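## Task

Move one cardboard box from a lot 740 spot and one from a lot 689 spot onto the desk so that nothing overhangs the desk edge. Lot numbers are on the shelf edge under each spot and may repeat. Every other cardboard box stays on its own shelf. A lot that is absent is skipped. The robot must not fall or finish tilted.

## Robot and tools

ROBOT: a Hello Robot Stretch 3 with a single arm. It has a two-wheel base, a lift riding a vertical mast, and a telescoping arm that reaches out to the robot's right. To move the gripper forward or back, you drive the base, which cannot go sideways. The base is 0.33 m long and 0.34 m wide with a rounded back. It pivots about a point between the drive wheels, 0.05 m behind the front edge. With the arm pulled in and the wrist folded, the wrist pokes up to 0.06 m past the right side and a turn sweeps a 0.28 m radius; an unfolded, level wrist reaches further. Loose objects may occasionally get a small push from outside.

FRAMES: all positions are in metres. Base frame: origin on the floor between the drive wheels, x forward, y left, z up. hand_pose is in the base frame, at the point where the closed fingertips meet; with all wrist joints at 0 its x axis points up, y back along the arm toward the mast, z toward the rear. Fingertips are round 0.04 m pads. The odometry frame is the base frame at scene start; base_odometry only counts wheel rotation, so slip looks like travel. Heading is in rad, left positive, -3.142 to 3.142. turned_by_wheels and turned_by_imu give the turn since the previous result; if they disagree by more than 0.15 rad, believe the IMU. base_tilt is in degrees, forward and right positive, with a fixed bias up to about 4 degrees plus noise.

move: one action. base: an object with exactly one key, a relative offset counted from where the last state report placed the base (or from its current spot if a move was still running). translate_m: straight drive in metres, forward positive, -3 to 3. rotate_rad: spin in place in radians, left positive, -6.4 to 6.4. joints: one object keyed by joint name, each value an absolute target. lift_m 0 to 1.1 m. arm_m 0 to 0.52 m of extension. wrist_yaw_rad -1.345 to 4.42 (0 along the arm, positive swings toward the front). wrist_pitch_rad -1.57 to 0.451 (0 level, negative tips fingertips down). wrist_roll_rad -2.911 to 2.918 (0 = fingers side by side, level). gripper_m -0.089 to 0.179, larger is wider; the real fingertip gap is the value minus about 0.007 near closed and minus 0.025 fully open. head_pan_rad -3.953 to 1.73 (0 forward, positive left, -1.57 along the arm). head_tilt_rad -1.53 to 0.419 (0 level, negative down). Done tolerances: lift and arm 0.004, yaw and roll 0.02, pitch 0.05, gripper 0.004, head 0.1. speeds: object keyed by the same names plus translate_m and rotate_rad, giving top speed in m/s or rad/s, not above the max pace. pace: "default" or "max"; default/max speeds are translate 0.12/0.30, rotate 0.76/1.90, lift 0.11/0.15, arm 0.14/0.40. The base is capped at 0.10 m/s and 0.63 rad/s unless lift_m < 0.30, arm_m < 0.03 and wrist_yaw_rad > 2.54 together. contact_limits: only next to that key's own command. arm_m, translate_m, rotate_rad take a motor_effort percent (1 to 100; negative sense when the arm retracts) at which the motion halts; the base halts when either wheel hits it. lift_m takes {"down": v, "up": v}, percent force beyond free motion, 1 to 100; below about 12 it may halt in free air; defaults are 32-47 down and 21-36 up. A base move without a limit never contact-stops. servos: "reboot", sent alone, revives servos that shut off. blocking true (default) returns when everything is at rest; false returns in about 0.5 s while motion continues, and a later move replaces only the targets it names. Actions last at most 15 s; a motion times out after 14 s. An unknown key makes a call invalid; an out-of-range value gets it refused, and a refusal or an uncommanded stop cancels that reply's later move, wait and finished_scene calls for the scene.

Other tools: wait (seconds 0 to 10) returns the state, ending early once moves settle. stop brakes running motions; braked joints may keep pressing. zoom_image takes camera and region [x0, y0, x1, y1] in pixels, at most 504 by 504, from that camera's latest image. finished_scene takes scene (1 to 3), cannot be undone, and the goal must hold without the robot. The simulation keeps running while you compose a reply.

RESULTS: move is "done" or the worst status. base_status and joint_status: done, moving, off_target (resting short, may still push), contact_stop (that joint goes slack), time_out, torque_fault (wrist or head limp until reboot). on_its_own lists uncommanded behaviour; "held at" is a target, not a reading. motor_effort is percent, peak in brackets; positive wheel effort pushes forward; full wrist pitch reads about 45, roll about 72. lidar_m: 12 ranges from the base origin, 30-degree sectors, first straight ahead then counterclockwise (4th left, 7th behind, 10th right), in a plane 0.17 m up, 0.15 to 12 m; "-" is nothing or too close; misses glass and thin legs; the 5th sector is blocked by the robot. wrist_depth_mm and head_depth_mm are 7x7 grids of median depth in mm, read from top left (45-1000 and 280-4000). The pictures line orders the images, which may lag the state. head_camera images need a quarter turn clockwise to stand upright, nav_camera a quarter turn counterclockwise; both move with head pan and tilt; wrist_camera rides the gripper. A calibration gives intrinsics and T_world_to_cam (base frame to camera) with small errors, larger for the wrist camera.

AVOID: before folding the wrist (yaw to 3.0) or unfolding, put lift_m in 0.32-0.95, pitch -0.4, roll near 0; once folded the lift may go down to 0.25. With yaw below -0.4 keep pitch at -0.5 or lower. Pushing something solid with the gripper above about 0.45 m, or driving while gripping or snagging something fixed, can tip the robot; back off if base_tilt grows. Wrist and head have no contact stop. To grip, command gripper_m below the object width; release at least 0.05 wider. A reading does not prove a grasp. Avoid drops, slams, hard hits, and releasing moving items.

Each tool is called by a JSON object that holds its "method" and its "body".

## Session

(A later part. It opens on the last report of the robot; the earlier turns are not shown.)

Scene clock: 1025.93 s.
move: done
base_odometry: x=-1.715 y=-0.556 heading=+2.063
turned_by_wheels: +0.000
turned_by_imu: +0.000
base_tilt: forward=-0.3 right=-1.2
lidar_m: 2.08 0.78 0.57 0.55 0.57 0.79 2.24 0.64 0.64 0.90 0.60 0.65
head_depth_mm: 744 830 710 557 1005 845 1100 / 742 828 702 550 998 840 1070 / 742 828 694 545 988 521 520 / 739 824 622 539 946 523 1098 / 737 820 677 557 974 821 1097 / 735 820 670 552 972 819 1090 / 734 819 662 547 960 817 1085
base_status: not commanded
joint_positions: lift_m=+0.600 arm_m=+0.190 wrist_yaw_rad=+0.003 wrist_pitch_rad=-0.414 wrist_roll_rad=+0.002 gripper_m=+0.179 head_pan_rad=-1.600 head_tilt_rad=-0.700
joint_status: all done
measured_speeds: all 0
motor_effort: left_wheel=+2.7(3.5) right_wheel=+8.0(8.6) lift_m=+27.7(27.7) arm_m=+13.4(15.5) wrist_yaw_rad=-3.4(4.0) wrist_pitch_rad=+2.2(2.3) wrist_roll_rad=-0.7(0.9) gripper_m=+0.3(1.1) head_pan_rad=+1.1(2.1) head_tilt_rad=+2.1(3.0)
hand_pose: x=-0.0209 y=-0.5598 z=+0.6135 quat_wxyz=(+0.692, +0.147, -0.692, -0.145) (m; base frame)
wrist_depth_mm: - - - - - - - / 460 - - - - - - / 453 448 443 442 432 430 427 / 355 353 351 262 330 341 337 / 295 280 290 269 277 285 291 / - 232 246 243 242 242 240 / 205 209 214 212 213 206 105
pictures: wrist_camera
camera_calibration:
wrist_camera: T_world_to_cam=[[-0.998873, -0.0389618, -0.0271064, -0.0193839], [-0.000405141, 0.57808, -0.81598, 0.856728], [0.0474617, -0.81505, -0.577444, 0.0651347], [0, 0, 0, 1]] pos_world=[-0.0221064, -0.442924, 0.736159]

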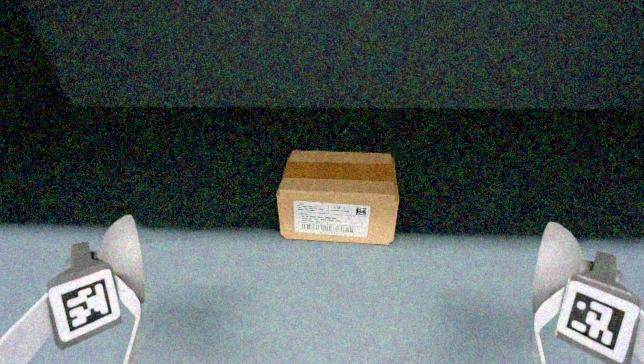

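{"method": "move", "body": {"joints": {"arm_m": 0.303}, "cameras": []}}

{"method": "move", "body": {"joints": {"lift_m": 0.55}, "cameras": ["wrist_camera"]}}

Scene clock: 1043.57 s.
move: done
base_odometry: x=-1.715 y=-0.556 heading=+2.063
turned_by_wheels: +0.000
turned_by_imu: +0.000
base_tilt: forward=-0.3 right=-1.3
lidar_m: 2.08 0.78 0.57 0.55 0.57 0.79 2.24 0.64 0.64 0.90 0.60 0.65
head_depth_mm: 744 831 710 556 1004 846 1099 / 741 830 703 551 995 838 463 / 739 827 693 546 931 538 1084 / 738 822 622 540 709 790 1104 / 737 822 680 558 944 826 1094 / 735 821 669 554 970 818 1097 / 736 820 660 548 963 819 1085
base_status: not commanded
joint_positions: lift_m=+0.600 arm_m=+0.303 wrist_yaw_rad=+0.003 wrist_pitch_rad=-0.414 wrist_roll_rad=+0.002 gripper_m=+0.179 head_pan_rad=-1.600 head_tilt_rad=-0.700
joint_status: all done
measured_speeds: all 0
motor_effort: left_wheel=+3.0(3.4) right_wheel=+7.2(8.4) lift_m=+27.9(30.8) arm_m=+13.5(15.3) wrist_yaw_rad=-2.4(4.2) wrist_pitch_rad=+2.1(2.3) wrist_roll_rad=-0.7(1.0) gripper_m=+0.4(1.1) head_pan_rad=+0.6(1.5) head_tilt_rad=+1.7(3.4)
hand_pose: x=-0.0209 y=-0.6728 z=+0.6135 quat_wxyz=(+0.692, +0.147, -0.692, -0.145) (m; base frame)
wrist_depth_mm: - - - - - - - / - - - - - - - / - - - - - - - / 358 353 349 347 343 341 337 / 294 280 289 286 285 284 288 / - 233 240 184 194 241 240 / 205 209 208 164 164 205 105
pictures: none
No camera images: "cameras" was empty.

Scene clock: 1044.87 s.
move: done
base_odometry: x=-1.715 y=-0.556 heading=+2.063
turned_by_wheels: +0.000
turned_by_imu: +0.000
base_tilt: forward=-0.3 right=-1.2
lidar_m: 2.09 0.78 0.57 0.55 0.57 0.79 2.24 0.64 0.64 0.91 0.60 0.65
head_depth_mm: 744 831 712 556 1003 843 1096 / 742 830 704 550 998 838 1120 / 738 828 693 547 990 596 514 / 736 826 622 540 752 667 1102 / 736 823 677 558 973 826 1097 / 738 823 671 553 969 820 1093 / 735 820 661 549 963 815 1082
base_status: not commanded
joint_positions: lift_m=+0.550 arm_m=+0.303 wrist_yaw_rad=+0.003 wrist_pitch_rad=-0.414 wrist_roll_rad=+0.002 gripper_m=+0.179 head_pan_rad=-1.600 head_tilt_rad=-0.700
joint_status: all done
measured_speeds: all 0
motor_effort: left_wheel=+3.2(3.4) right_wheel=+7.8(8.3) lift_m=+25.8(26.8) arm_m=+10.5(13.2) wrist_yaw_rad=-5.0(5.0) wrist_pitch_rad=+2.2(2.3) wrist_roll_rad=-0.7(0.9) gripper_m=+0.5(0.9) head_pan_rad=+0.3(1.3) head_tilt_rad=+2.1(2.6)
hand_pose: x=-0.0209 y=-0.6728 z=+0.5635 quat_wxyz=(+0.692, +0.147, -0.692, -0.145) (m; base frame)
wrist_depth_mm: - - - - - - - / - - - - - - - / 342 338 334 331 325 322 319 / 267 265 263 175 257 257 255 / 220 219 203 140 148 212 211 / 119 144 146 139 132 182 180 / 154 162 157 153 151 158 107
pictures: wrist_camera
camera_calibration:
wrist_camera: T_world_to_cam=[[-0.998873, -0.0389616, -0.0271065, -0.0251421], [-0.000404976, 0.57808, -0.81598, 0.881249], [0.0474616, -0.815049, -0.577444, -0.0558436], [0, 0, 0, 1]] pos_world=[-0.0221064, -0.555927, 0.686154]

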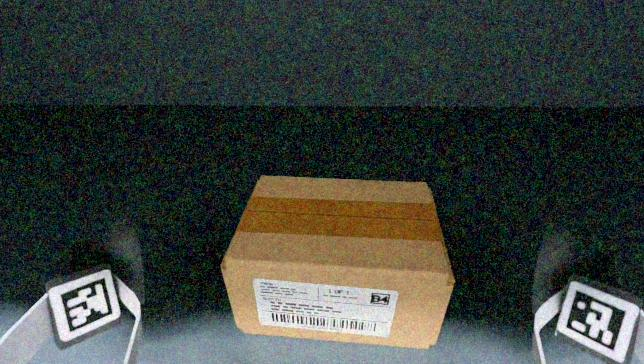

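{"method": "move", "body": {"joints": {"gripper_m": 0.055}, "cameras": ["wrist_camera"]}}

{"method": "move", "body": {"joints": {"lift_m": 0.61}, "speeds": {"lift_m": 0.06}, "cameras": ["wrist_camera"]}}

Scene clock: 1055.00 s.
move: done
base_odometry: x=-1.715 y=-0.556 heading=+2.063
turned_by_wheels: +0.000
turned_by_imu: +0.000
base_tilt: forward=-0.4 right=-1.2
lidar_m: 2.08 0.78 0.57 0.55 0.58 0.79 2.24 0.64 0.64 0.90 0.60 0.65
head_depth_mm: 744 832 712 556 1006 847 1095 / 741 827 703 550 992 841 1113 / 739 824 694 546 986 595 512 / 737 828 623 541 752 664 1096 / 738 823 675 558 948 826 1097 / 733 820 670 553 969 821 1093 / 735 820 662 547 962 818 1087
base_status: not commanded
joint_positions: lift_m=+0.550 arm_m=+0.303 wrist_yaw_rad=+0.002 wrist_pitch_rad=-0.414 wrist_roll_rad=+0.002 gripper_m=+0.056 head_pan_rad=-1.600 head_tilt_rad=-0.700
joint_status: all done
measured_speeds: all 0
motor_effort: left_wheel=+3.2(3.6) right_wheel=+7.8(8.1) lift_m=+28.7(31.2) arm_m=-0.3(3.7) wrist_yaw_rad=-2.0(4.6) wrist_pitch_rad=+2.1(2.3) wrist_roll_rad=-0.6(0.9) gripper_m=-14.6(85.4) head_pan_rad=-0.1(0.8) head_tilt_rad=+1.5(2.4)
hand_pose: x=-0.0212 y=-0.6728 z=+0.5635 quat_wxyz=(+0.692, +0.146, -0.692, -0.145) (m; base frame)
wrist_depth_mm: - - - - - - - / - - - - - - - / 341 340 335 334 327 323 320 / 268 268 264 175 256 256 255 / 219 219 145 139 145 212 213 / 187 180 137 139 132 176 180 / 167 105 157 153 155 151 162
pictures: wrist_camera
camera_calibration:
wrist_camera: T_world_to_cam=[[-0.998923, -0.0376583, -0.0271067, -0.024559], [0.000349609, 0.578076, -0.815983, 0.881273], [0.0463982, -0.815114, -0.57744, -0.0558929], [0, 0, 0, 1]] pos_world=[-0.0222473, -0.555926, 0.686164]

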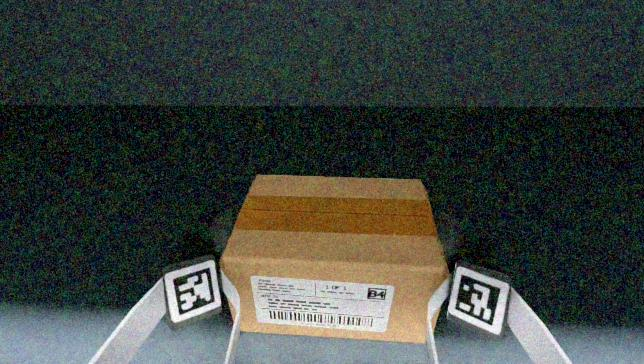

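Scene clock: 1056.60 s.
move: done
base_odometry: x=-1.715 y=-0.556 heading=+2.063
turned_by_wheels: +0.000
turned_by_imu: +0.000
base_tilt: forward=-0.2 right=-1.2
lidar_m: 2.07 0.78 0.57 0.55 0.57 0.79 2.24 0.64 0.64 0.90 0.60 0.65
head_depth_mm: 745 832 712 556 1007 844 1094 / 741 827 704 551 993 820 443 / 742 825 694 545 645 534 1090 / 739 824 623 540 617 795 1105 / 737 821 675 557 950 826 1098 / 736 820 669 554 969 820 1097 / 735 823 661 548 959 818 1087
base_status: not commanded
joint_positions: lift_m=+0.610 arm_m=+0.303 wrist_yaw_rad=+0.002 wrist_pitch_rad=-0.420 wrist_roll_rad=+0.002 gripper_m=+0.056 head_pan_rad=-1.600 head_tilt_rad=-0.700
joint_status: all done
measured_speeds: all 0
motor_effort: left_wheel=+3.3(3.4) right_wheel=+7.6(8.2) lift_m=+29.0(32.9) arm_m=-3.9(4.5) wrist_yaw_rad=-1.5(2.9) wrist_pitch_rad=+3.2(3.3) wrist_roll_rad=-0.8(0.9) gripper_m=-14.0(15.0) head_pan_rad=-0.5(0.5) head_tilt_rad=+2.1(3.0)
hand_pose: x=-0.0212 y=-0.6721 z=+0.6223 quat_wxyz=(+0.691, +0.148, -0.692, -0.147) (m; base frame)
wrist_depth_mm: - - - - - - - / - - - - - - - / - - - - - - - / 369 367 362 361 357 354 352 / 305 301 149 140 145 295 293 / 258 257 137 138 132 243 250 / 231 213 212 157 210 209 219
pictures: wrist_camera
camera_calibration:
wrist_camera: T_world_to_cam=[[-0.998923, -0.0375088, -0.0272987, -0.0227218], [0.000344633, 0.582431, -0.81288, 0.929862], [0.0463898, -0.812015, -0.581791, -0.0165989], [0, 0, 0, 1]] pos_world=[-0.0222478, -0.555911, 0.745589]

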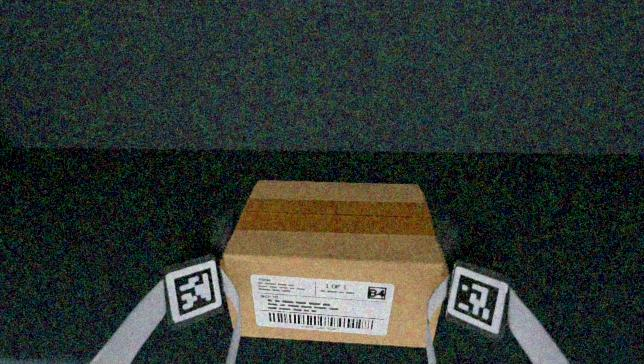

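{"method": "move", "body": {"joints": {"arm_m": 0.0}, "cameras": []}}

{"method": "move", "body": {"joints": {"wrist_yaw_rad": 1.57}, "cameras": []}}

{"method": "move", "body": {"base": {"translate_m": 1.0}, "joints": {"head_pan_rad": 0.0}, "cameras": ["wrist_camera"]}}

{"method": "move", "body": {"base": {"translate_m": 0.827}, "cameras": ["nav_camera"]}}

Scene clock: 1079.67 s.
move: done
base_odometry: x=-1.715 y=-0.556 heading=+2.063
turned_by_wheels: +0.000
turned_by_imu: +0.000
base_tilt: forward=-0.3 right=-1.2
lidar_m: 2.08 0.78 0.57 0.55 0.58 0.79 2.25 0.64 0.64 0.91 0.60 0.65
head_depth_mm: 744 831 711 556 1001 846 1097 / 741 829 704 551 995 842 1117 / 741 829 694 547 989 836 1105 / 738 822 623 541 980 809 629 / 736 823 679 558 980 823 1072 / 736 821 669 553 973 820 1090 / 735 817 662 547 963 816 1083
base_status: not commanded
joint_positions: lift_m=+0.610 arm_m=+0.001 wrist_yaw_rad=+0.002 wrist_pitch_rad=-0.420 wrist_roll_rad=+0.002 gripper_m=+0.056 head_pan_rad=-1.600 head_tilt_rad=-0.700
joint_status: all done
measured_speeds: all 0
motor_effort: left_wheel=+3.2(3.5) right_wheel=+7.8(8.3) lift_m=+25.6(26.3) arm_m=-12.4(15.3) wrist_yaw_rad=-1.3(3.7) wrist_pitch_rad=+3.3(3.4) wrist_roll_rad=-0.8(1.0) gripper_m=-14.4(14.8) head_pan_rad=-0.8(1.7) head_tilt_rad=+1.4(2.2)
hand_pose: x=-0.0212 y=-0.3696 z=+0.6221 quat_wxyz=(+0.691, +0.148, -0.692, -0.147) (m; base frame)
wrist_depth_mm: 475 - - - - - 577 / 476 - - - - - 522 / 449 464 464 457 452 446 440 / 371 364 365 361 358 354 351 / 313 310 146 140 145 295 294 / 466 - 137 138 132 126 287 / 465 - 151 153 148 111 -
pictures: none
No camera images: "cameras" was empty.

Scene clock: 1081.43 s.
move: done
base_odometry: x=-1.715 y=-0.556 heading=+2.063
turned_by_wheels: +0.000
turned_by_imu: +0.000
base_tilt: forward=-0.3 right=-1.3
lidar_m: 2.08 0.78 0.57 0.55 0.58 0.79 2.24 0.64 0.64 0.90 0.60 0.65
head_depth_mm: 744 834 712 557 1006 845 1099 / 743 828 702 551 995 840 1112 / 741 823 695 545 988 834 1105 / 738 825 625 541 983 829 1102 / 735 822 677 557 980 826 1098 / 736 821 670 554 964 820 1095 / 734 822 660 548 967 815 1088
base_status: not commanded
joint_positions: lift_m=+0.610 arm_m=+0.001 wrist_yaw_rad=+1.567 wrist_pitch_rad=-0.420 wrist_roll_rad=+0.002 gripper_m=+0.056 head_pan_rad=-1.600 head_tilt_rad=-0.700
joint_status: all done
measured_speeds: all 0
motor_effort: left_wheel=+2.8(3.7) right_wheel=+7.4(8.3) lift_m=+26.9(27.6) arm_m=-10.2(13.3) wrist_yaw_rad=+1.2(6.0) wrist_pitch_rad=+3.3(3.4) wrist_roll_rad=-0.6(0.9) gripper_m=-14.1(14.7) head_pan_rad=-1.2(1.8) head_tilt_rad=+1.4(2.0)
hand_pose: x=+0.2027 y=-0.1465 z=+0.6221 quat_wxyz=(+0.594, +0.593, -0.386, +0.383) (m; base frame)
wrist_depth_mm: - - - - - - 746 / - - - - - - - / - - - - - - 421 / - - - - - - 397 / - - 145 140 145 519 407 / 834 123 137 138 132 124 455 / - 755 754 157 748 125 499
pictures: none
No camera images: "cameras" was empty.

Scene clock: 1092.53 s.
move: done
base_odometry: x=-2.187 y=+0.325 heading=+2.063
turned_by_wheels: +0.000
turned_by_imu: +0.001
base_tilt: forward=-0.5 right=-1.2
lidar_m: 1.39 0.77 0.56 0.54 0.57 0.78 2.21 0.69 0.73 0.91 0.57 1.43
head_depth_mm: 1133 1273 1438 1655 1701 1403 1185 / 1130 1271 1430 1653 1681 1389 1185 / 1132 1273 1440 1660 1675 1384 1178 / 1139 1272 1442 1671 1661 1380 1174 / 1140 1272 1443 1657 1657 1377 1167 / 1147 1269 1440 1666 1643 1356 1158 / 1144 1271 1430 1593 1569 1352 1154
base_status: done
joint_positions: lift_m=+0.610 arm_m=+0.001 wrist_yaw_rad=+1.567 wrist_pitch_rad=-0.420 wrist_roll_rad=+0.002 gripper_m=+0.056 head_pan_rad=+0.000 head_tilt_rad=-0.700
joint_status: all done
measured_speeds: all 0
motor_effort: left_wheel=+2.7(11.8) right_wheel=+7.4(11.7) lift_m=+30.8(31.8) arm_m=+3.5(10.8) wrist_yaw_rad=+2.3(3.8) wrist_pitch_rad=+3.3(3.4) wrist_roll_rad=-0.7(1.0) gripper_m=-14.1(14.8) head_pan_rad=-2.7(4.6) head_tilt_rad=+1.0(2.0)
hand_pose: x=+0.2027 y=-0.1465 z=+0.6221 quat_wxyz=(+0.594, +0.593, -0.386, +0.383) (m; base frame)
wrist_depth_mm: - - - - - - - / - - - - - - - / - - - - - - - / - - - - - - - / - - 146 140 146 - - / 814 124 137 138 132 851 853 / - 737 742 156 730 735 -
pictures: wrist_camera
camera_calibration:
wrist_camera: T_world_to_cam=[[0.0320631, -0.999112, -0.0273178, -0.129256], [-0.582915, 0.00350941, -0.812525, 0.656727], [0.8119, 0.0419761, -0.582285, 0.369994], [0, 0, 0, 1]] pos_world=[0.0865627, -0.146977, 0.745518]

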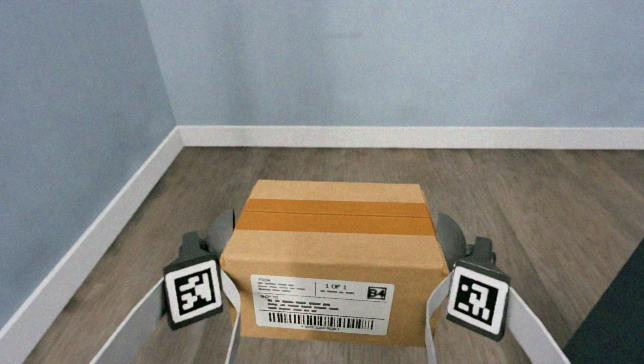

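Scene clock: 1101.93 s.
move: done
base_odometry: x=-2.578 y=+1.054 heading=+2.063
turned_by_wheels: +0.000
turned_by_imu: -0.001
base_tilt: forward=-0.3 right=-1.2
lidar_m: 0.57 0.59 0.56 0.54 0.56 0.77 2.18 0.66 0.65 2.14 0.80 0.59
head_depth_mm: 441 492 557 644 761 929 1135 / 441 492 558 646 764 934 1129 / 441 493 558 646 764 938 1124 / 442 493 560 647 765 941 1122 / 442 494 561 647 765 939 1119 / 443 494 560 649 767 940 1117 / 443 495 560 649 770 946 1117
base_status: done
joint_positions: lift_m=+0.610 arm_m=+0.001 wrist_yaw_rad=+1.567 wrist_pitch_rad=-0.420 wrist_roll_rad=+0.002 gripper_m=+0.056 head_pan_rad=+0.000 head_tilt_rad=-0.700
joint_status: not commanded
measured_speeds: all 0
motor_effort: left_wheel=+8.4(11.7) right_wheel=+1.8(11.4) lift_m=+27.3(31.1) arm_m=+13.2(13.4) wrist_yaw_rad=+1.9(3.4) wrist_pitch_rad=+3.2(3.5) wrist_roll_rad=-0.8(1.0) gripper_m=-14.2(14.9) head_pan_rad=-2.5(4.0) head_tilt_rad=+0.2(1.6)
hand_pose: x=+0.2027 y=-0.1465 z=+0.6221 quat_wxyz=(+0.594, +0.593, -0.386, +0.383) (m; base frame)
wrist_depth_mm: - - - - - - - / - - - - - - - / - - - - - - - / - - - 173 - - - / - - 146 140 146 - - / - - 137 137 132 - - / - 755 745 158 736 125 744
pictures: nav_camera (sideways)
camera_calibration:
nav_camera: T_world_to_cam=[[0.623688, 0.0170295, 0.781488, -0.977411], [0.0185213, -0.999804, 0.00700539, 0.0409465], [0.781454, 0.010105, -0.623881, 0.760351], [0, 0, 0, 1]] pos_world=[0.0146616, 0.0499, 1.23792]

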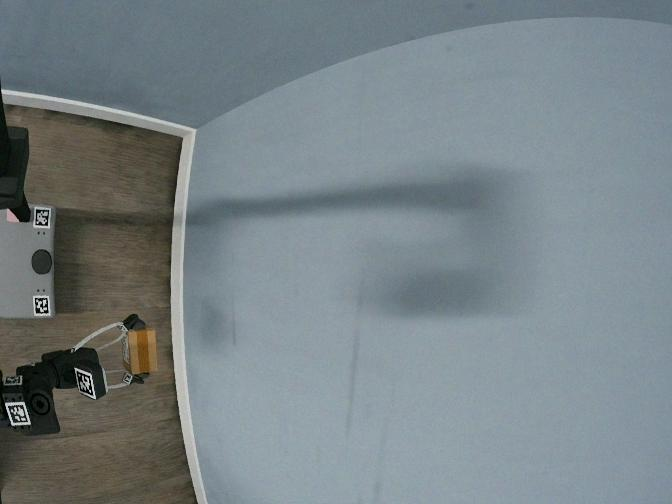

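{"method": "move", "body": {"base": {"rotate_rad": -1.598}, "cameras": []}}

{"method": "move", "body": {"base": {"translate_m": 1.05}, "cameras": []}}

{"method": "move", "body": {"base": {"translate_m": 1.05}, "joints": {"lift_m": 0.85}, "cameras": ["nav_camera"]}}

Scene clock: 1114.33 s.
move: done
base_odometry: x=-2.578 y=+1.054 heading=+0.465
turned_by_wheels: -1.598
turned_by_imu: -1.572
base_tilt: forward=-0.3 right=-1.1
lidar_m: 2.22 0.81 0.59 0.57 0.59 0.56 0.54 0.56 0.76 2.07 0.67 0.65
head_depth_mm: 2689 2836 2983 2164 1167 1154 1127 / 2653 3009 2922 2140 1685 1386 1183 / 2676 2987 2955 2134 1677 1389 1172 / 2664 2949 2860 2099 1669 1374 1174 / 2663 2954 2847 2088 1650 1364 1161 / 2546 2587 2547 2090 1646 1356 1161 / 1662 1716 1736 1757 1579 1353 1159
base_status: done
joint_positions: lift_m=+0.610 arm_m=+0.001 wrist_yaw_rad=+1.567 wrist_pitch_rad=-0.420 wrist_roll_rad=+0.002 gripper_m=+0.056 head_pan_rad=+0.000 head_tilt_rad=-0.700
joint_status: not commanded
measured_speeds: all 0
motor_effort: left_wheel=+8.1(12.2) right_wheel=-10.8(13.3) lift_m=+26.6(27.9) arm_m=+3.6(13.3) wrist_yaw_rad=+1.5(3.4) wrist_pitch_rad=+3.3(3.5) wrist_roll_rad=-0.8(0.9) gripper_m=-14.2(14.6) head_pan_rad=-2.6(3.7) head_tilt_rad=+0.0(1.3)
hand_pose: x=+0.2027 y=-0.1465 z=+0.6221 quat_wxyz=(+0.594, +0.593, -0.386, +0.383) (m; base frame)
wrist_depth_mm: - - - - - - 374 / - - - - - - 388 / - - - - - - - / - - - - - - - / - - 146 140 146 - - / 866 124 136 138 132 125 - / 786 741 744 157 737 125 -
pictures: none
No camera images: "cameras" was empty.

Scene clock: 1125.97 s.
move: done
base_odometry: x=-1.639 y=+1.525 heading=+0.465
turned_by_wheels: +0.000
turned_by_imu: +0.000
base_tilt: forward=-0.3 right=-1.3
lidar_m: 2.16 0.81 0.59 0.57 0.59 0.81 1.58 0.64 0.47 0.46 2.27 1.90
head_depth_mm: 1794 1985 2281 2094 1702 1403 1188 / 1815 2008 2279 2162 1686 1396 1182 / 1794 2029 2285 2126 1669 1389 1177 / 1797 2026 2258 2110 1659 1365 1170 / 1799 2030 2289 2085 1656 1366 1165 / 1797 2023 2239 2066 1634 1349 1161 / 1684 1712 1745 1779 1592 1352 1160
base_status: done
joint_positions: lift_m=+0.610 arm_m=+0.001 wrist_yaw_rad=+1.567 wrist_pitch_rad=-0.420 wrist_roll_rad=+0.002 gripper_m=+0.056 head_pan_rad=+0.000 head_tilt_rad=-0.700
joint_status: not commanded
measured_speeds: all 0
motor_effort: left_wheel=+3.1(11.1) right_wheel=+6.4(10.3) lift_m=+24.2(26.4) arm_m=-12.3(14.1) wrist_yaw_rad=+2.3(3.5) wrist_pitch_rad=+3.3(3.4) wrist_roll_rad=-0.6(1.0) gripper_m=-14.2(14.9) head_pan_rad=-2.7(3.6) head_tilt_rad=-0.7(1.3)
hand_pose: x=+0.2027 y=-0.1465 z=+0.6221 quat_wxyz=(+0.594, +0.593, -0.386, +0.383) (m; base frame)
wrist_depth_mm: - - - - - - - / - - - - - - - / - - - - - - - / - - - - - - - / - - 146 140 145 - - / 872 124 136 138 132 844 882 / 794 743 756 157 736 726 766
pictures: none
No camera images: "cameras" was empty.

Scene clock: 1137.57 s.
move: done
base_odometry: x=-0.701 y=+1.996 heading=+0.465
turned_by_wheels: +0.000
turned_by_imu: +0.000
base_tilt: forward=-0.3 right=-1.2
lidar_m: 1.13 0.82 0.60 0.57 0.59 0.81 2.22 1.24 1.64 3.69 1.08 1.17
head_depth_mm: 921 1028 1164 1347 1560 1405 381 / 918 1032 1170 1347 1548 1393 380 / 920 1028 1163 1351 1555 1375 1177 / 922 1030 1166 1341 1549 1367 1169 / 922 1029 1167 1343 1551 1367 1163 / 920 1029 1162 1344 1550 1360 1162 / 921 1030 1163 1339 1535 1356 1155
base_status: done
joint_positions: lift_m=+0.850 arm_m=+0.001 wrist_yaw_rad=+1.567 wrist_pitch_rad=-0.421 wrist_roll_rad=+0.002 gripper_m=+0.056 head_pan_rad=+0.000 head_tilt_rad=-0.700
joint_status: all done
measured_speeds: all 0
motor_effort: left_wheel=+5.1(9.9) right_wheel=+4.7(10.6) lift_m=+24.7(33.8) arm_m=-10.7(13.2) wrist_yaw_rad=+1.7(3.9) wrist_pitch_rad=+3.4(3.6) wrist_roll_rad=-0.4(1.0) gripper_m=-14.1(14.7) head_pan_rad=-2.5(3.3) head_tilt_rad=-0.4(1.4)
hand_pose: x=+0.2026 y=-0.1465 z=+0.8619 quat_wxyz=(+0.594, +0.593, -0.386, +0.383) (m; base frame)
wrist_depth_mm: - - - - - - - / - - - - - - - / - - - - - - - / - - - - - - - / - - 146 140 145 - - / - 123 136 138 132 - - / - 987 980 157 979 955 985
pictures: nav_camera (sideways)
camera_calibration:
nav_camera: T_world_to_cam=[[0.623688, 0.0170295, 0.781488, -0.977411], [0.0185214, -0.999804, 0.00700539, 0.0409465], [0.781454, 0.0101051, -0.623881, 0.760351], [0, 0, 0, 1]] pos_world=[0.0146616, 0.0499, 1.23792]

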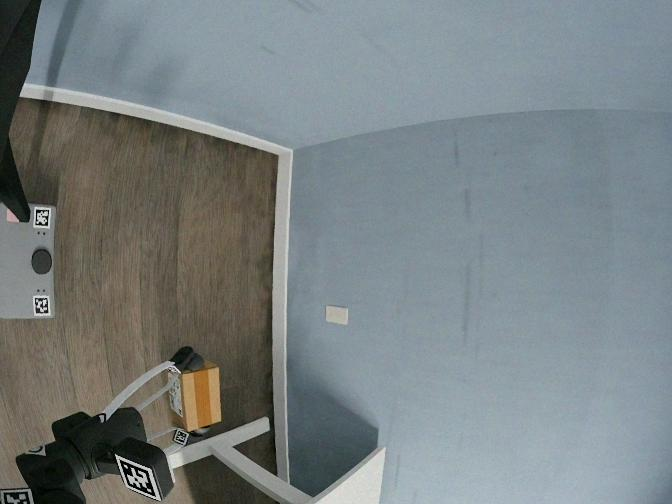

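{"method": "move", "body": {"base": {"rotate_rad": 1.598}, "cameras": []}}

{"method": "move", "body": {"base": {"translate_m": -1.3}, "joints": {"head_pan_rad": -1.57, "head_tilt_rad": -0.7}, "cameras": ["head_camera"]}}

Scene clock: 1148.83 s.
move: done
base_odometry: x=-0.701 y=+1.996 heading=+2.063
turned_by_wheels: +1.598
turned_by_imu: +1.573
base_tilt: forward=-0.2 right=-1.2
lidar_m: 0.57 0.59 0.82 2.33 1.35 1.66 3.68 1.08 1.17 1.13 0.80 0.59
head_depth_mm: 446 497 563 650 769 938 382 / 446 499 565 652 770 944 379 / 445 498 564 653 773 947 1121 / 446 498 565 653 774 948 1122 / 446 499 566 654 777 953 1133 / 447 500 566 657 775 952 1136 / 448 501 567 656 779 953 1121
base_status: done
joint_positions: lift_m=+0.850 arm_m=+0.001 wrist_yaw_rad=+1.567 wrist_pitch_rad=-0.421 wrist_roll_rad=+0.002 gripper_m=+0.056 head_pan_rad=+0.000 head_tilt_rad=-0.700
joint_status: not commanded
measured_speeds: all 0
motor_effort: left_wheel=-8.7(12.6) right_wheel=+8.5(12.4) lift_m=+25.9(26.5) arm_m=-13.1(14.0) wrist_yaw_rad=+1.9(3.4) wrist_pitch_rad=+3.5(3.6) wrist_roll_rad=-0.5(1.0) gripper_m=-14.1(14.9) head_pan_rad=-2.5(3.4) head_tilt_rad=-0.7(2.1)
hand_pose: x=+0.2026 y=-0.1465 z=+0.8619 quat_wxyz=(+0.594, +0.593, -0.386, +0.383) (m; base frame)
wrist_depth_mm: - - - - - - - / - - - - - - - / - - - - - - - / - - - 173 - - - / - - 146 140 145 - - / - - 137 138 133 - - / - - 152 153 148 110 -
pictures: none
No camera images: "cameras" was empty.

Scene clock: 1162.97 s.
move: done
base_odometry: x=-0.087 y=+0.851 heading=+2.063
turned_by_wheels: +0.000
turned_by_imu: -0.001
base_tilt: forward=-0.1 right=-1.3
lidar_m: 1.86 1.93 1.21 1.17 1.22 1.68 2.41 1.06 0.60 0.68 0.75 1.60
head_depth_mm: 912 1019 1148 969 739 638 - / 917 1020 1143 960 751 651 - / 916 1017 1139 948 747 631 - / 920 1029 1135 942 741 624 - / 920 1025 1141 933 735 609 1162 / 920 1030 1143 926 730 604 1160 / 922 1024 1133 920 728 601 565
base_status: done
joint_positions: lift_m=+0.850 arm_m=+0.001 wrist_yaw_rad=+1.567 wrist_pitch_rad=-0.421 wrist_roll_rad=+0.002 gripper_m=+0.056 head_pan_rad=-1.570 head_tilt_rad=-0.700
joint_status: all done
measured_speeds: all 0
motor_effort: left_wheel=-8.7(12.8) right_wheel=-2.2(11.7) lift_m=+27.7(28.1) arm_m=-12.5(14.2) wrist_yaw_rad=+1.7(3.9) wrist_pitch_rad=+3.4(3.6) wrist_roll_rad=-0.6(0.9) gripper_m=-14.4(14.8) head_pan_rad=+3.4(4.8) head_tilt_rad=-1.8(5.1)
hand_pose: x=+0.2026 y=-0.1465 z=+0.8619 quat_wxyz=(+0.594, +0.593, -0.386, +0.383) (m; base frame)
wrist_depth_mm: - - - - - - - / - - - - - - - / - - - - - - - / - - - - - - - / - - 146 140 145 156 - / - 124 137 138 132 - - / - - 998 156 961 125 -
pictures: head_camera (sideways)
camera_calibration:
head_camera: T_world_to_cam=[[-0.0467681, 0.602537, -0.796719, 1.0522], [0.997495, -0.0142078, -0.0692988, 0.0837319], [-0.0530747, -0.797964, -0.600363, 0.737191], [0, 0, 0, 1]] pos_world=[0.00481328, -0.0445461, 1.28669]

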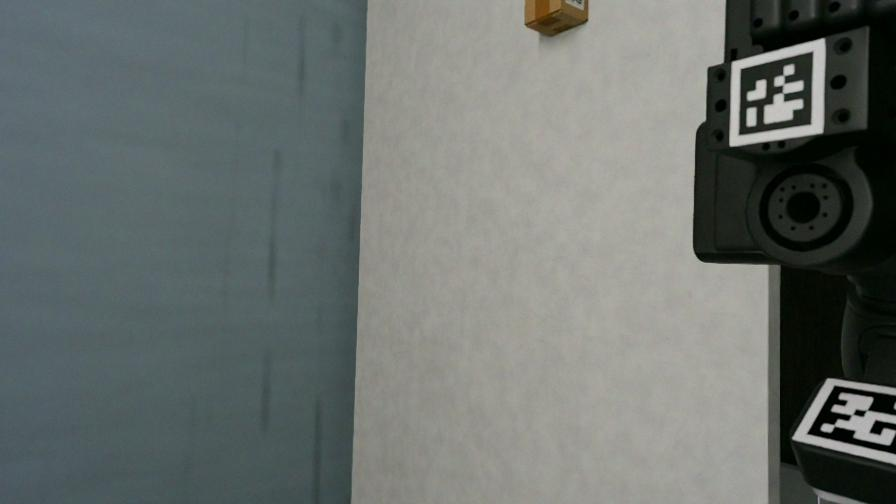

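{"method": "move", "body": {"joints": {"wrist_yaw_rad": 0.0}, "cameras": []}}

{"method": "move", "body": {"joints": {"arm_m": 0.2}, "cameras": []}}

{"method": "move", "body": {"joints": {"lift_m": 0.735}, "speeds": {"lift_m": 0.06}, "cameras": ["wrist_camera"]}}

Scene clock: 1174.40 s.
move: done
base_odometry: x=-0.087 y=+0.851 heading=+2.063
turned_by_wheels: +0.000
turned_by_imu: +0.000
base_tilt: forward=-0.2 right=-1.2
lidar_m: 1.86 1.94 1.21 1.17 1.21 1.68 2.42 1.05 0.60 0.68 0.75 1.60
head_depth_mm: 914 1021 1158 969 738 638 - / 911 1018 1142 962 751 650 - / 913 1020 1140 951 744 479 - / 917 1024 1140 942 740 320 - / 914 1022 1141 938 735 596 1137 / 917 1027 1140 926 731 605 1133 / 920 1029 1133 917 726 600 1116
base_status: not commanded
joint_positions: lift_m=+0.850 arm_m=+0.001 wrist_yaw_rad=+0.003 wrist_pitch_rad=-0.421 wrist_roll_rad=+0.002 gripper_m=+0.056 head_pan_rad=-1.570 head_tilt_rad=-0.700
joint_status: all done
measured_speeds: all 0
motor_effort: left_wheel=-8.4(9.0) right_wheel=-1.7(2.9) lift_m=+28.1(28.8) arm_m=-12.4(13.0) wrist_yaw_rad=-3.5(6.4) wrist_pitch_rad=+3.4(3.6) wrist_roll_rad=-0.8(1.0) gripper_m=-14.2(15.0) head_pan_rad=+3.4(3.8) head_tilt_rad=-2.0(2.6)
hand_pose: x=-0.0208 y=-0.3695 z=+0.8619 quat_wxyz=(+0.691, +0.149, -0.692, -0.147) (m; base frame)
wrist_depth_mm: - - - - - - - / - - - - - - - / - - - - - - - / - - - 173 - - 369 / - - 146 140 145 - 361 / - - 136 138 132 - - / - - 151 153 148 110 -
pictures: none
No camera images: "cameras" was empty.

Scene clock: 1177.10 s.
move: done
base_odometry: x=-0.087 y=+0.851 heading=+2.063
turned_by_wheels: +0.000
turned_by_imu: +0.000
base_tilt: forward=-0.3 right=-1.3
lidar_m: 1.86 1.93 1.21 1.17 1.22 1.68 2.42 1.05 0.60 0.68 0.75 1.60
head_depth_mm: 916 1017 1150 970 317 - - / 915 1023 1143 390 373 604 1156 / 913 1019 1139 369 380 614 1153 / 920 1023 1134 479 414 611 1149 / 915 1025 1143 937 738 607 1144 / 919 1025 1142 930 728 604 1141 / 919 1027 1128 921 726 601 1123
base_status: not commanded
joint_positions: lift_m=+0.850 arm_m=+0.200 wrist_yaw_rad=+0.003 wrist_pitch_rad=-0.421 wrist_roll_rad=+0.002 gripper_m=+0.056 head_pan_rad=-1.570 head_tilt_rad=-0.700
joint_status: all done
measured_speeds: all 0
motor_effort: left_wheel=-8.4(9.1) right_wheel=-1.4(3.2) lift_m=+28.5(29.4) arm_m=+13.4(15.5) wrist_yaw_rad=-3.3(4.5) wrist_pitch_rad=+3.5(3.6) wrist_roll_rad=-0.7(1.1) gripper_m=-14.3(14.6) head_pan_rad=+3.6(4.0) head_tilt_rad=-1.5(3.4)
hand_pose: x=-0.0208 y=-0.5689 z=+0.8619 quat_wxyz=(+0.691, +0.149, -0.692, -0.147) (m; base frame)
wrist_depth_mm: - - - - - - - / - - - - - - - / - - - - - - - / - - - 173 - - - / - - 146 140 145 - - / - - 137 138 133 - - / - - 152 153 148 110 -
pictures: none
No camera images: "cameras" was empty.

Scene clock: 1179.60 s.
move: done
base_odometry: x=-0.087 y=+0.851 heading=+2.063
turned_by_wheels: +0.000
turned_by_imu: +0.000
base_tilt: forward=-0.4 right=-1.3
lidar_m: 1.86 1.93 1.21 1.17 1.22 1.67 2.42 1.06 0.61 0.68 0.75 1.60
head_depth_mm: 915 1022 1152 971 740 622 318 / 917 1025 1140 960 460 368 324 / 913 1027 1136 948 440 450 1151 / 915 1023 1138 943 546 570 1147 / 920 1021 1139 935 733 608 1139 / 917 1026 1133 928 728 604 1137 / 918 1028 1126 921 727 600 1117
base_status: not commanded
joint_positions: lift_m=+0.735 arm_m=+0.200 wrist_yaw_rad=+0.003 wrist_pitch_rad=-0.410 wrist_roll_rad=+0.002 gripper_m=+0.056 head_pan_rad=-1.570 head_tilt_rad=-0.700
joint_status: all done
measured_speeds: all 0
motor_effort: left_wheel=-8.6(9.2) right_wheel=-2.4(2.9) lift_m=+22.1(28.1) arm_m=+9.1(13.6) wrist_yaw_rad=-4.0(4.6) wrist_pitch_rad=+1.3(3.6) wrist_roll_rad=-0.6(0.9) gripper_m=-14.5(14.7) head_pan_rad=+3.4(3.9) head_tilt_rad=-1.5(2.6)
hand_pose: x=-0.0208 y=-0.5704 z=+0.7496 quat_wxyz=(+0.692, +0.145, -0.692, -0.143) (m; base frame)
wrist_depth_mm: - - - - - - - / - - - - - - - / - - - - - - - / - - - 167 167 - - / - - 144 139 145 - - / - - 136 141 132 - - / - - 155 153 151 110 -
pictures: wrist_camera
camera_calibration:
wrist_camera: T_world_to_cam=[[-0.998867, -0.0392443, -0.0269333, -0.0163628], [-0.000481212, 0.574153, -0.818748, 0.97373], [0.047595, -0.817807, -0.573521, 0.130563], [0, 0, 0, 1]] pos_world=[-0.0220899, -0.452937, 0.871679]

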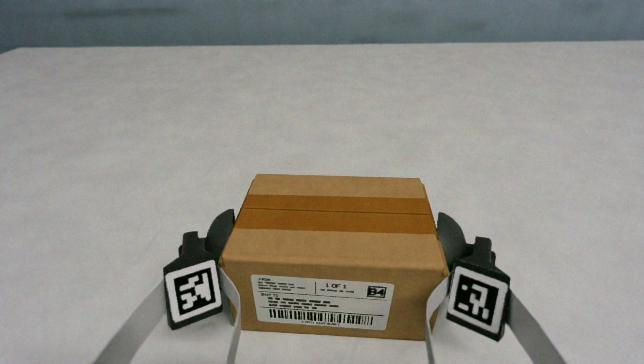

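{"method": "move", "body": {"joints": {"gripper_m": 0.179}, "cameras": []}}

{"method": "move", "body": {"joints": {"lift_m": 0.85}, "cameras": ["wrist_camera"]}}

{"method": "move", "body": {"joints": {"arm_m": 0.0}, "cameras": ["head_camera"]}}

Scene clock: 1186.57 s.
move: done
base_odometry: x=-0.087 y=+0.851 heading=+2.063
turned_by_wheels: +0.000
turned_by_imu: +0.000
base_tilt: forward=-0.3 right=-1.2
lidar_m: 1.86 1.93 1.21 1.17 1.22 1.68 2.42 1.05 0.60 0.68 0.75 1.60
head_depth_mm: 914 1024 1154 968 741 622 317 / 914 1017 1143 961 459 368 324 / 913 1021 1134 954 440 451 1150 / 918 1022 1138 945 546 567 1147 / 914 1025 1137 932 716 607 1145 / 919 1024 1132 928 731 603 1142 / 921 1025 1132 915 726 601 1126
base_status: not commanded
joint_positions: lift_m=+0.735 arm_m=+0.200 wrist_yaw_rad=+0.003 wrist_pitch_rad=-0.412 wrist_roll_rad=+0.002 gripper_m=+0.179 head_pan_rad=-1.570 head_tilt_rad=-0.700
joint_status: all done
measured_speeds: all 0
motor_effort: left_wheel=-8.8(9.0) right_wheel=-2.1(2.8) lift_m=+30.6(31.1) arm_m=+3.2(5.8) wrist_yaw_rad=-3.5(5.3) wrist_pitch_rad=+1.8(1.9) wrist_roll_rad=-0.7(0.9) gripper_m=+0.3(83.7) head_pan_rad=+3.1(3.7) head_tilt_rad=-2.6(3.0)
hand_pose: x=-0.0208 y=-0.5701 z=+0.7490 quat_wxyz=(+0.692, +0.146, -0.692, -0.144) (m; base frame)
wrist_depth_mm: - - - - - - - / - - - - - - - / - - - - - - - / - - - 166 165 - - / - 143 139 142 147 - - / - 126 142 140 135 - - / - - - 153 151 - 105
pictures: none
No camera images: "cameras" was empty.

Scene clock: 1188.43 s.
move: done
base_odometry: x=-0.087 y=+0.851 heading=+2.063
turned_by_wheels: +0.000
turned_by_imu: +0.000
base_tilt: forward=-0.4 right=-1.2
lidar_m: 1.86 1.93 1.21 1.17 1.22 1.67 2.42 1.05 0.60 0.68 0.75 1.59
head_depth_mm: 917 1018 1150 968 317 - - / 916 1023 1140 390 374 605 1159 / 915 1019 1136 368 380 616 1152 / 913 1018 1137 479 414 609 1148 / 911 1022 1136 936 734 606 1140 / 917 1028 1138 926 731 603 1139 / 920 1028 1130 916 725 600 1118
base_status: not commanded
joint_positions: lift_m=+0.850 arm_m=+0.200 wrist_yaw_rad=+0.003 wrist_pitch_rad=-0.413 wrist_roll_rad=+0.002 gripper_m=+0.179 head_pan_rad=-1.570 head_tilt_rad=-0.700
joint_status: all done
measured_speeds: all 0
motor_effort: left_wheel=-8.5(9.1) right_wheel=-1.6(3.2) lift_m=+29.5(32.9) arm_m=+0.7(3.3) wrist_yaw_rad=-2.3(4.6) wrist_pitch_rad=+1.9(2.1) wrist_roll_rad=-0.8(0.9) gripper_m=+0.7(1.2) head_pan_rad=+3.2(3.9) head_tilt_rad=-2.6(3.1)
hand_pose: x=-0.0208 y=-0.5700 z=+0.8638 quat_wxyz=(+0.692, +0.146, -0.692, -0.144) (m; base frame)
wrist_depth_mm: - - - - - - - / - - - - - - - / - - - - - - - / - - - - - - - / - 143 - - - - - / - 126 - - - - - / - - - 227 226 - 105
pictures: wrist_camera
camera_calibration:
wrist_camera: T_world_to_cam=[[-0.998868, -0.0391226, -0.0270567, -0.0131014], [-0.000472977, 0.576951, -0.816779, 1.06691], [0.0475649, -0.815841, -0.576316, 0.199961], [0, 0, 0, 1]] pos_world=[-0.0220931, -0.452929, 0.986314]

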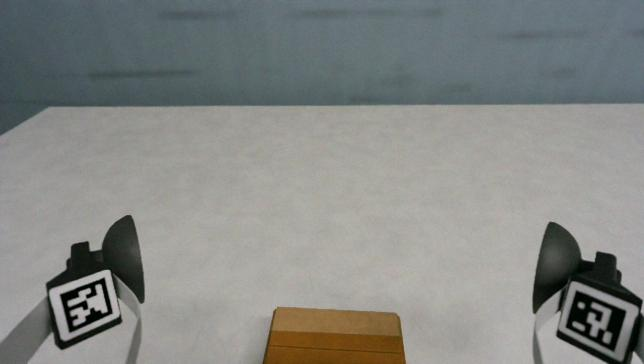

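Scene clock: 1191.13 s.
move: done
base_odometry: x=-0.087 y=+0.851 heading=+2.063
turned_by_wheels: +0.000
turned_by_imu: +0.000
base_tilt: forward=-0.3 right=-1.2
lidar_m: 1.86 1.94 1.21 1.17 1.22 1.68 2.42 1.05 0.61 0.68 0.75 1.60
head_depth_mm: 909 1021 1154 976 739 640 - / 918 1022 1138 956 749 621 - / 915 1021 1139 955 746 585 - / 915 1022 1133 938 719 320 - / 918 1021 1143 935 735 590 1135 / 918 1025 1139 928 730 603 1136 / 917 1021 1131 918 726 602 1117
base_status: not commanded
joint_positions: lift_m=+0.850 arm_m=+0.001 wrist_yaw_rad=+0.003 wrist_pitch_rad=-0.413 wrist_roll_rad=+0.002 gripper_m=+0.179 head_pan_rad=-1.570 head_tilt_rad=-0.700
joint_status: all done
measured_speeds: all 0
motor_effort: left_wheel=-8.3(9.3) right_wheel=-1.8(2.8) lift_m=+25.6(28.9) arm_m=-13.2(15.5) wrist_yaw_rad=-3.7(4.8) wrist_pitch_rad=+2.0(2.1) wrist_roll_rad=-0.7(0.9) gripper_m=+0.3(1.2) head_pan_rad=+3.0(3.8) head_tilt_rad=-1.9(3.3)
hand_pose: x=-0.0208 y=-0.3706 z=+0.8638 quat_wxyz=(+0.692, +0.146, -0.692, -0.144) (m; base frame)
wrist_depth_mm: - - - - - - - / - - - - - - - / - - - - - - - / - - - 370 - - 365 / - 142 - 380 - - 360 / - 126 - - - - - / - - - - - - 105
pictures: head_camera (sideways)
camera_calibration:
head_camera: T_world_to_cam=[[-0.0467682, 0.602537, -0.796719, 1.0522], [0.997495, -0.0142076, -0.0692988, 0.0837319], [-0.0530746, -0.797964, -0.600363, 0.737191], [0, 0, 0, 1]] pos_world=[0.00481329, -0.0445461, 1.28669]

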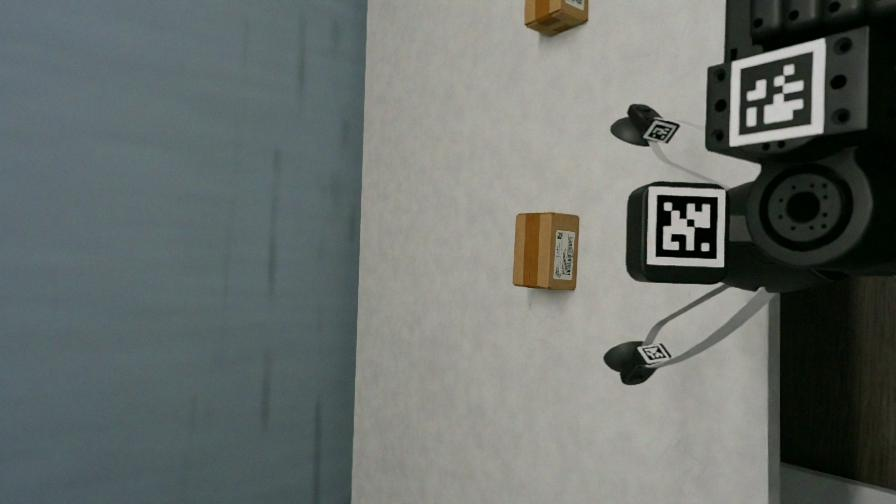

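Both boxes are on the desk. Ending the practice scene.

{"method": "finished_scene", "body": {"scene": 1}}

The scene is finished: the task was done.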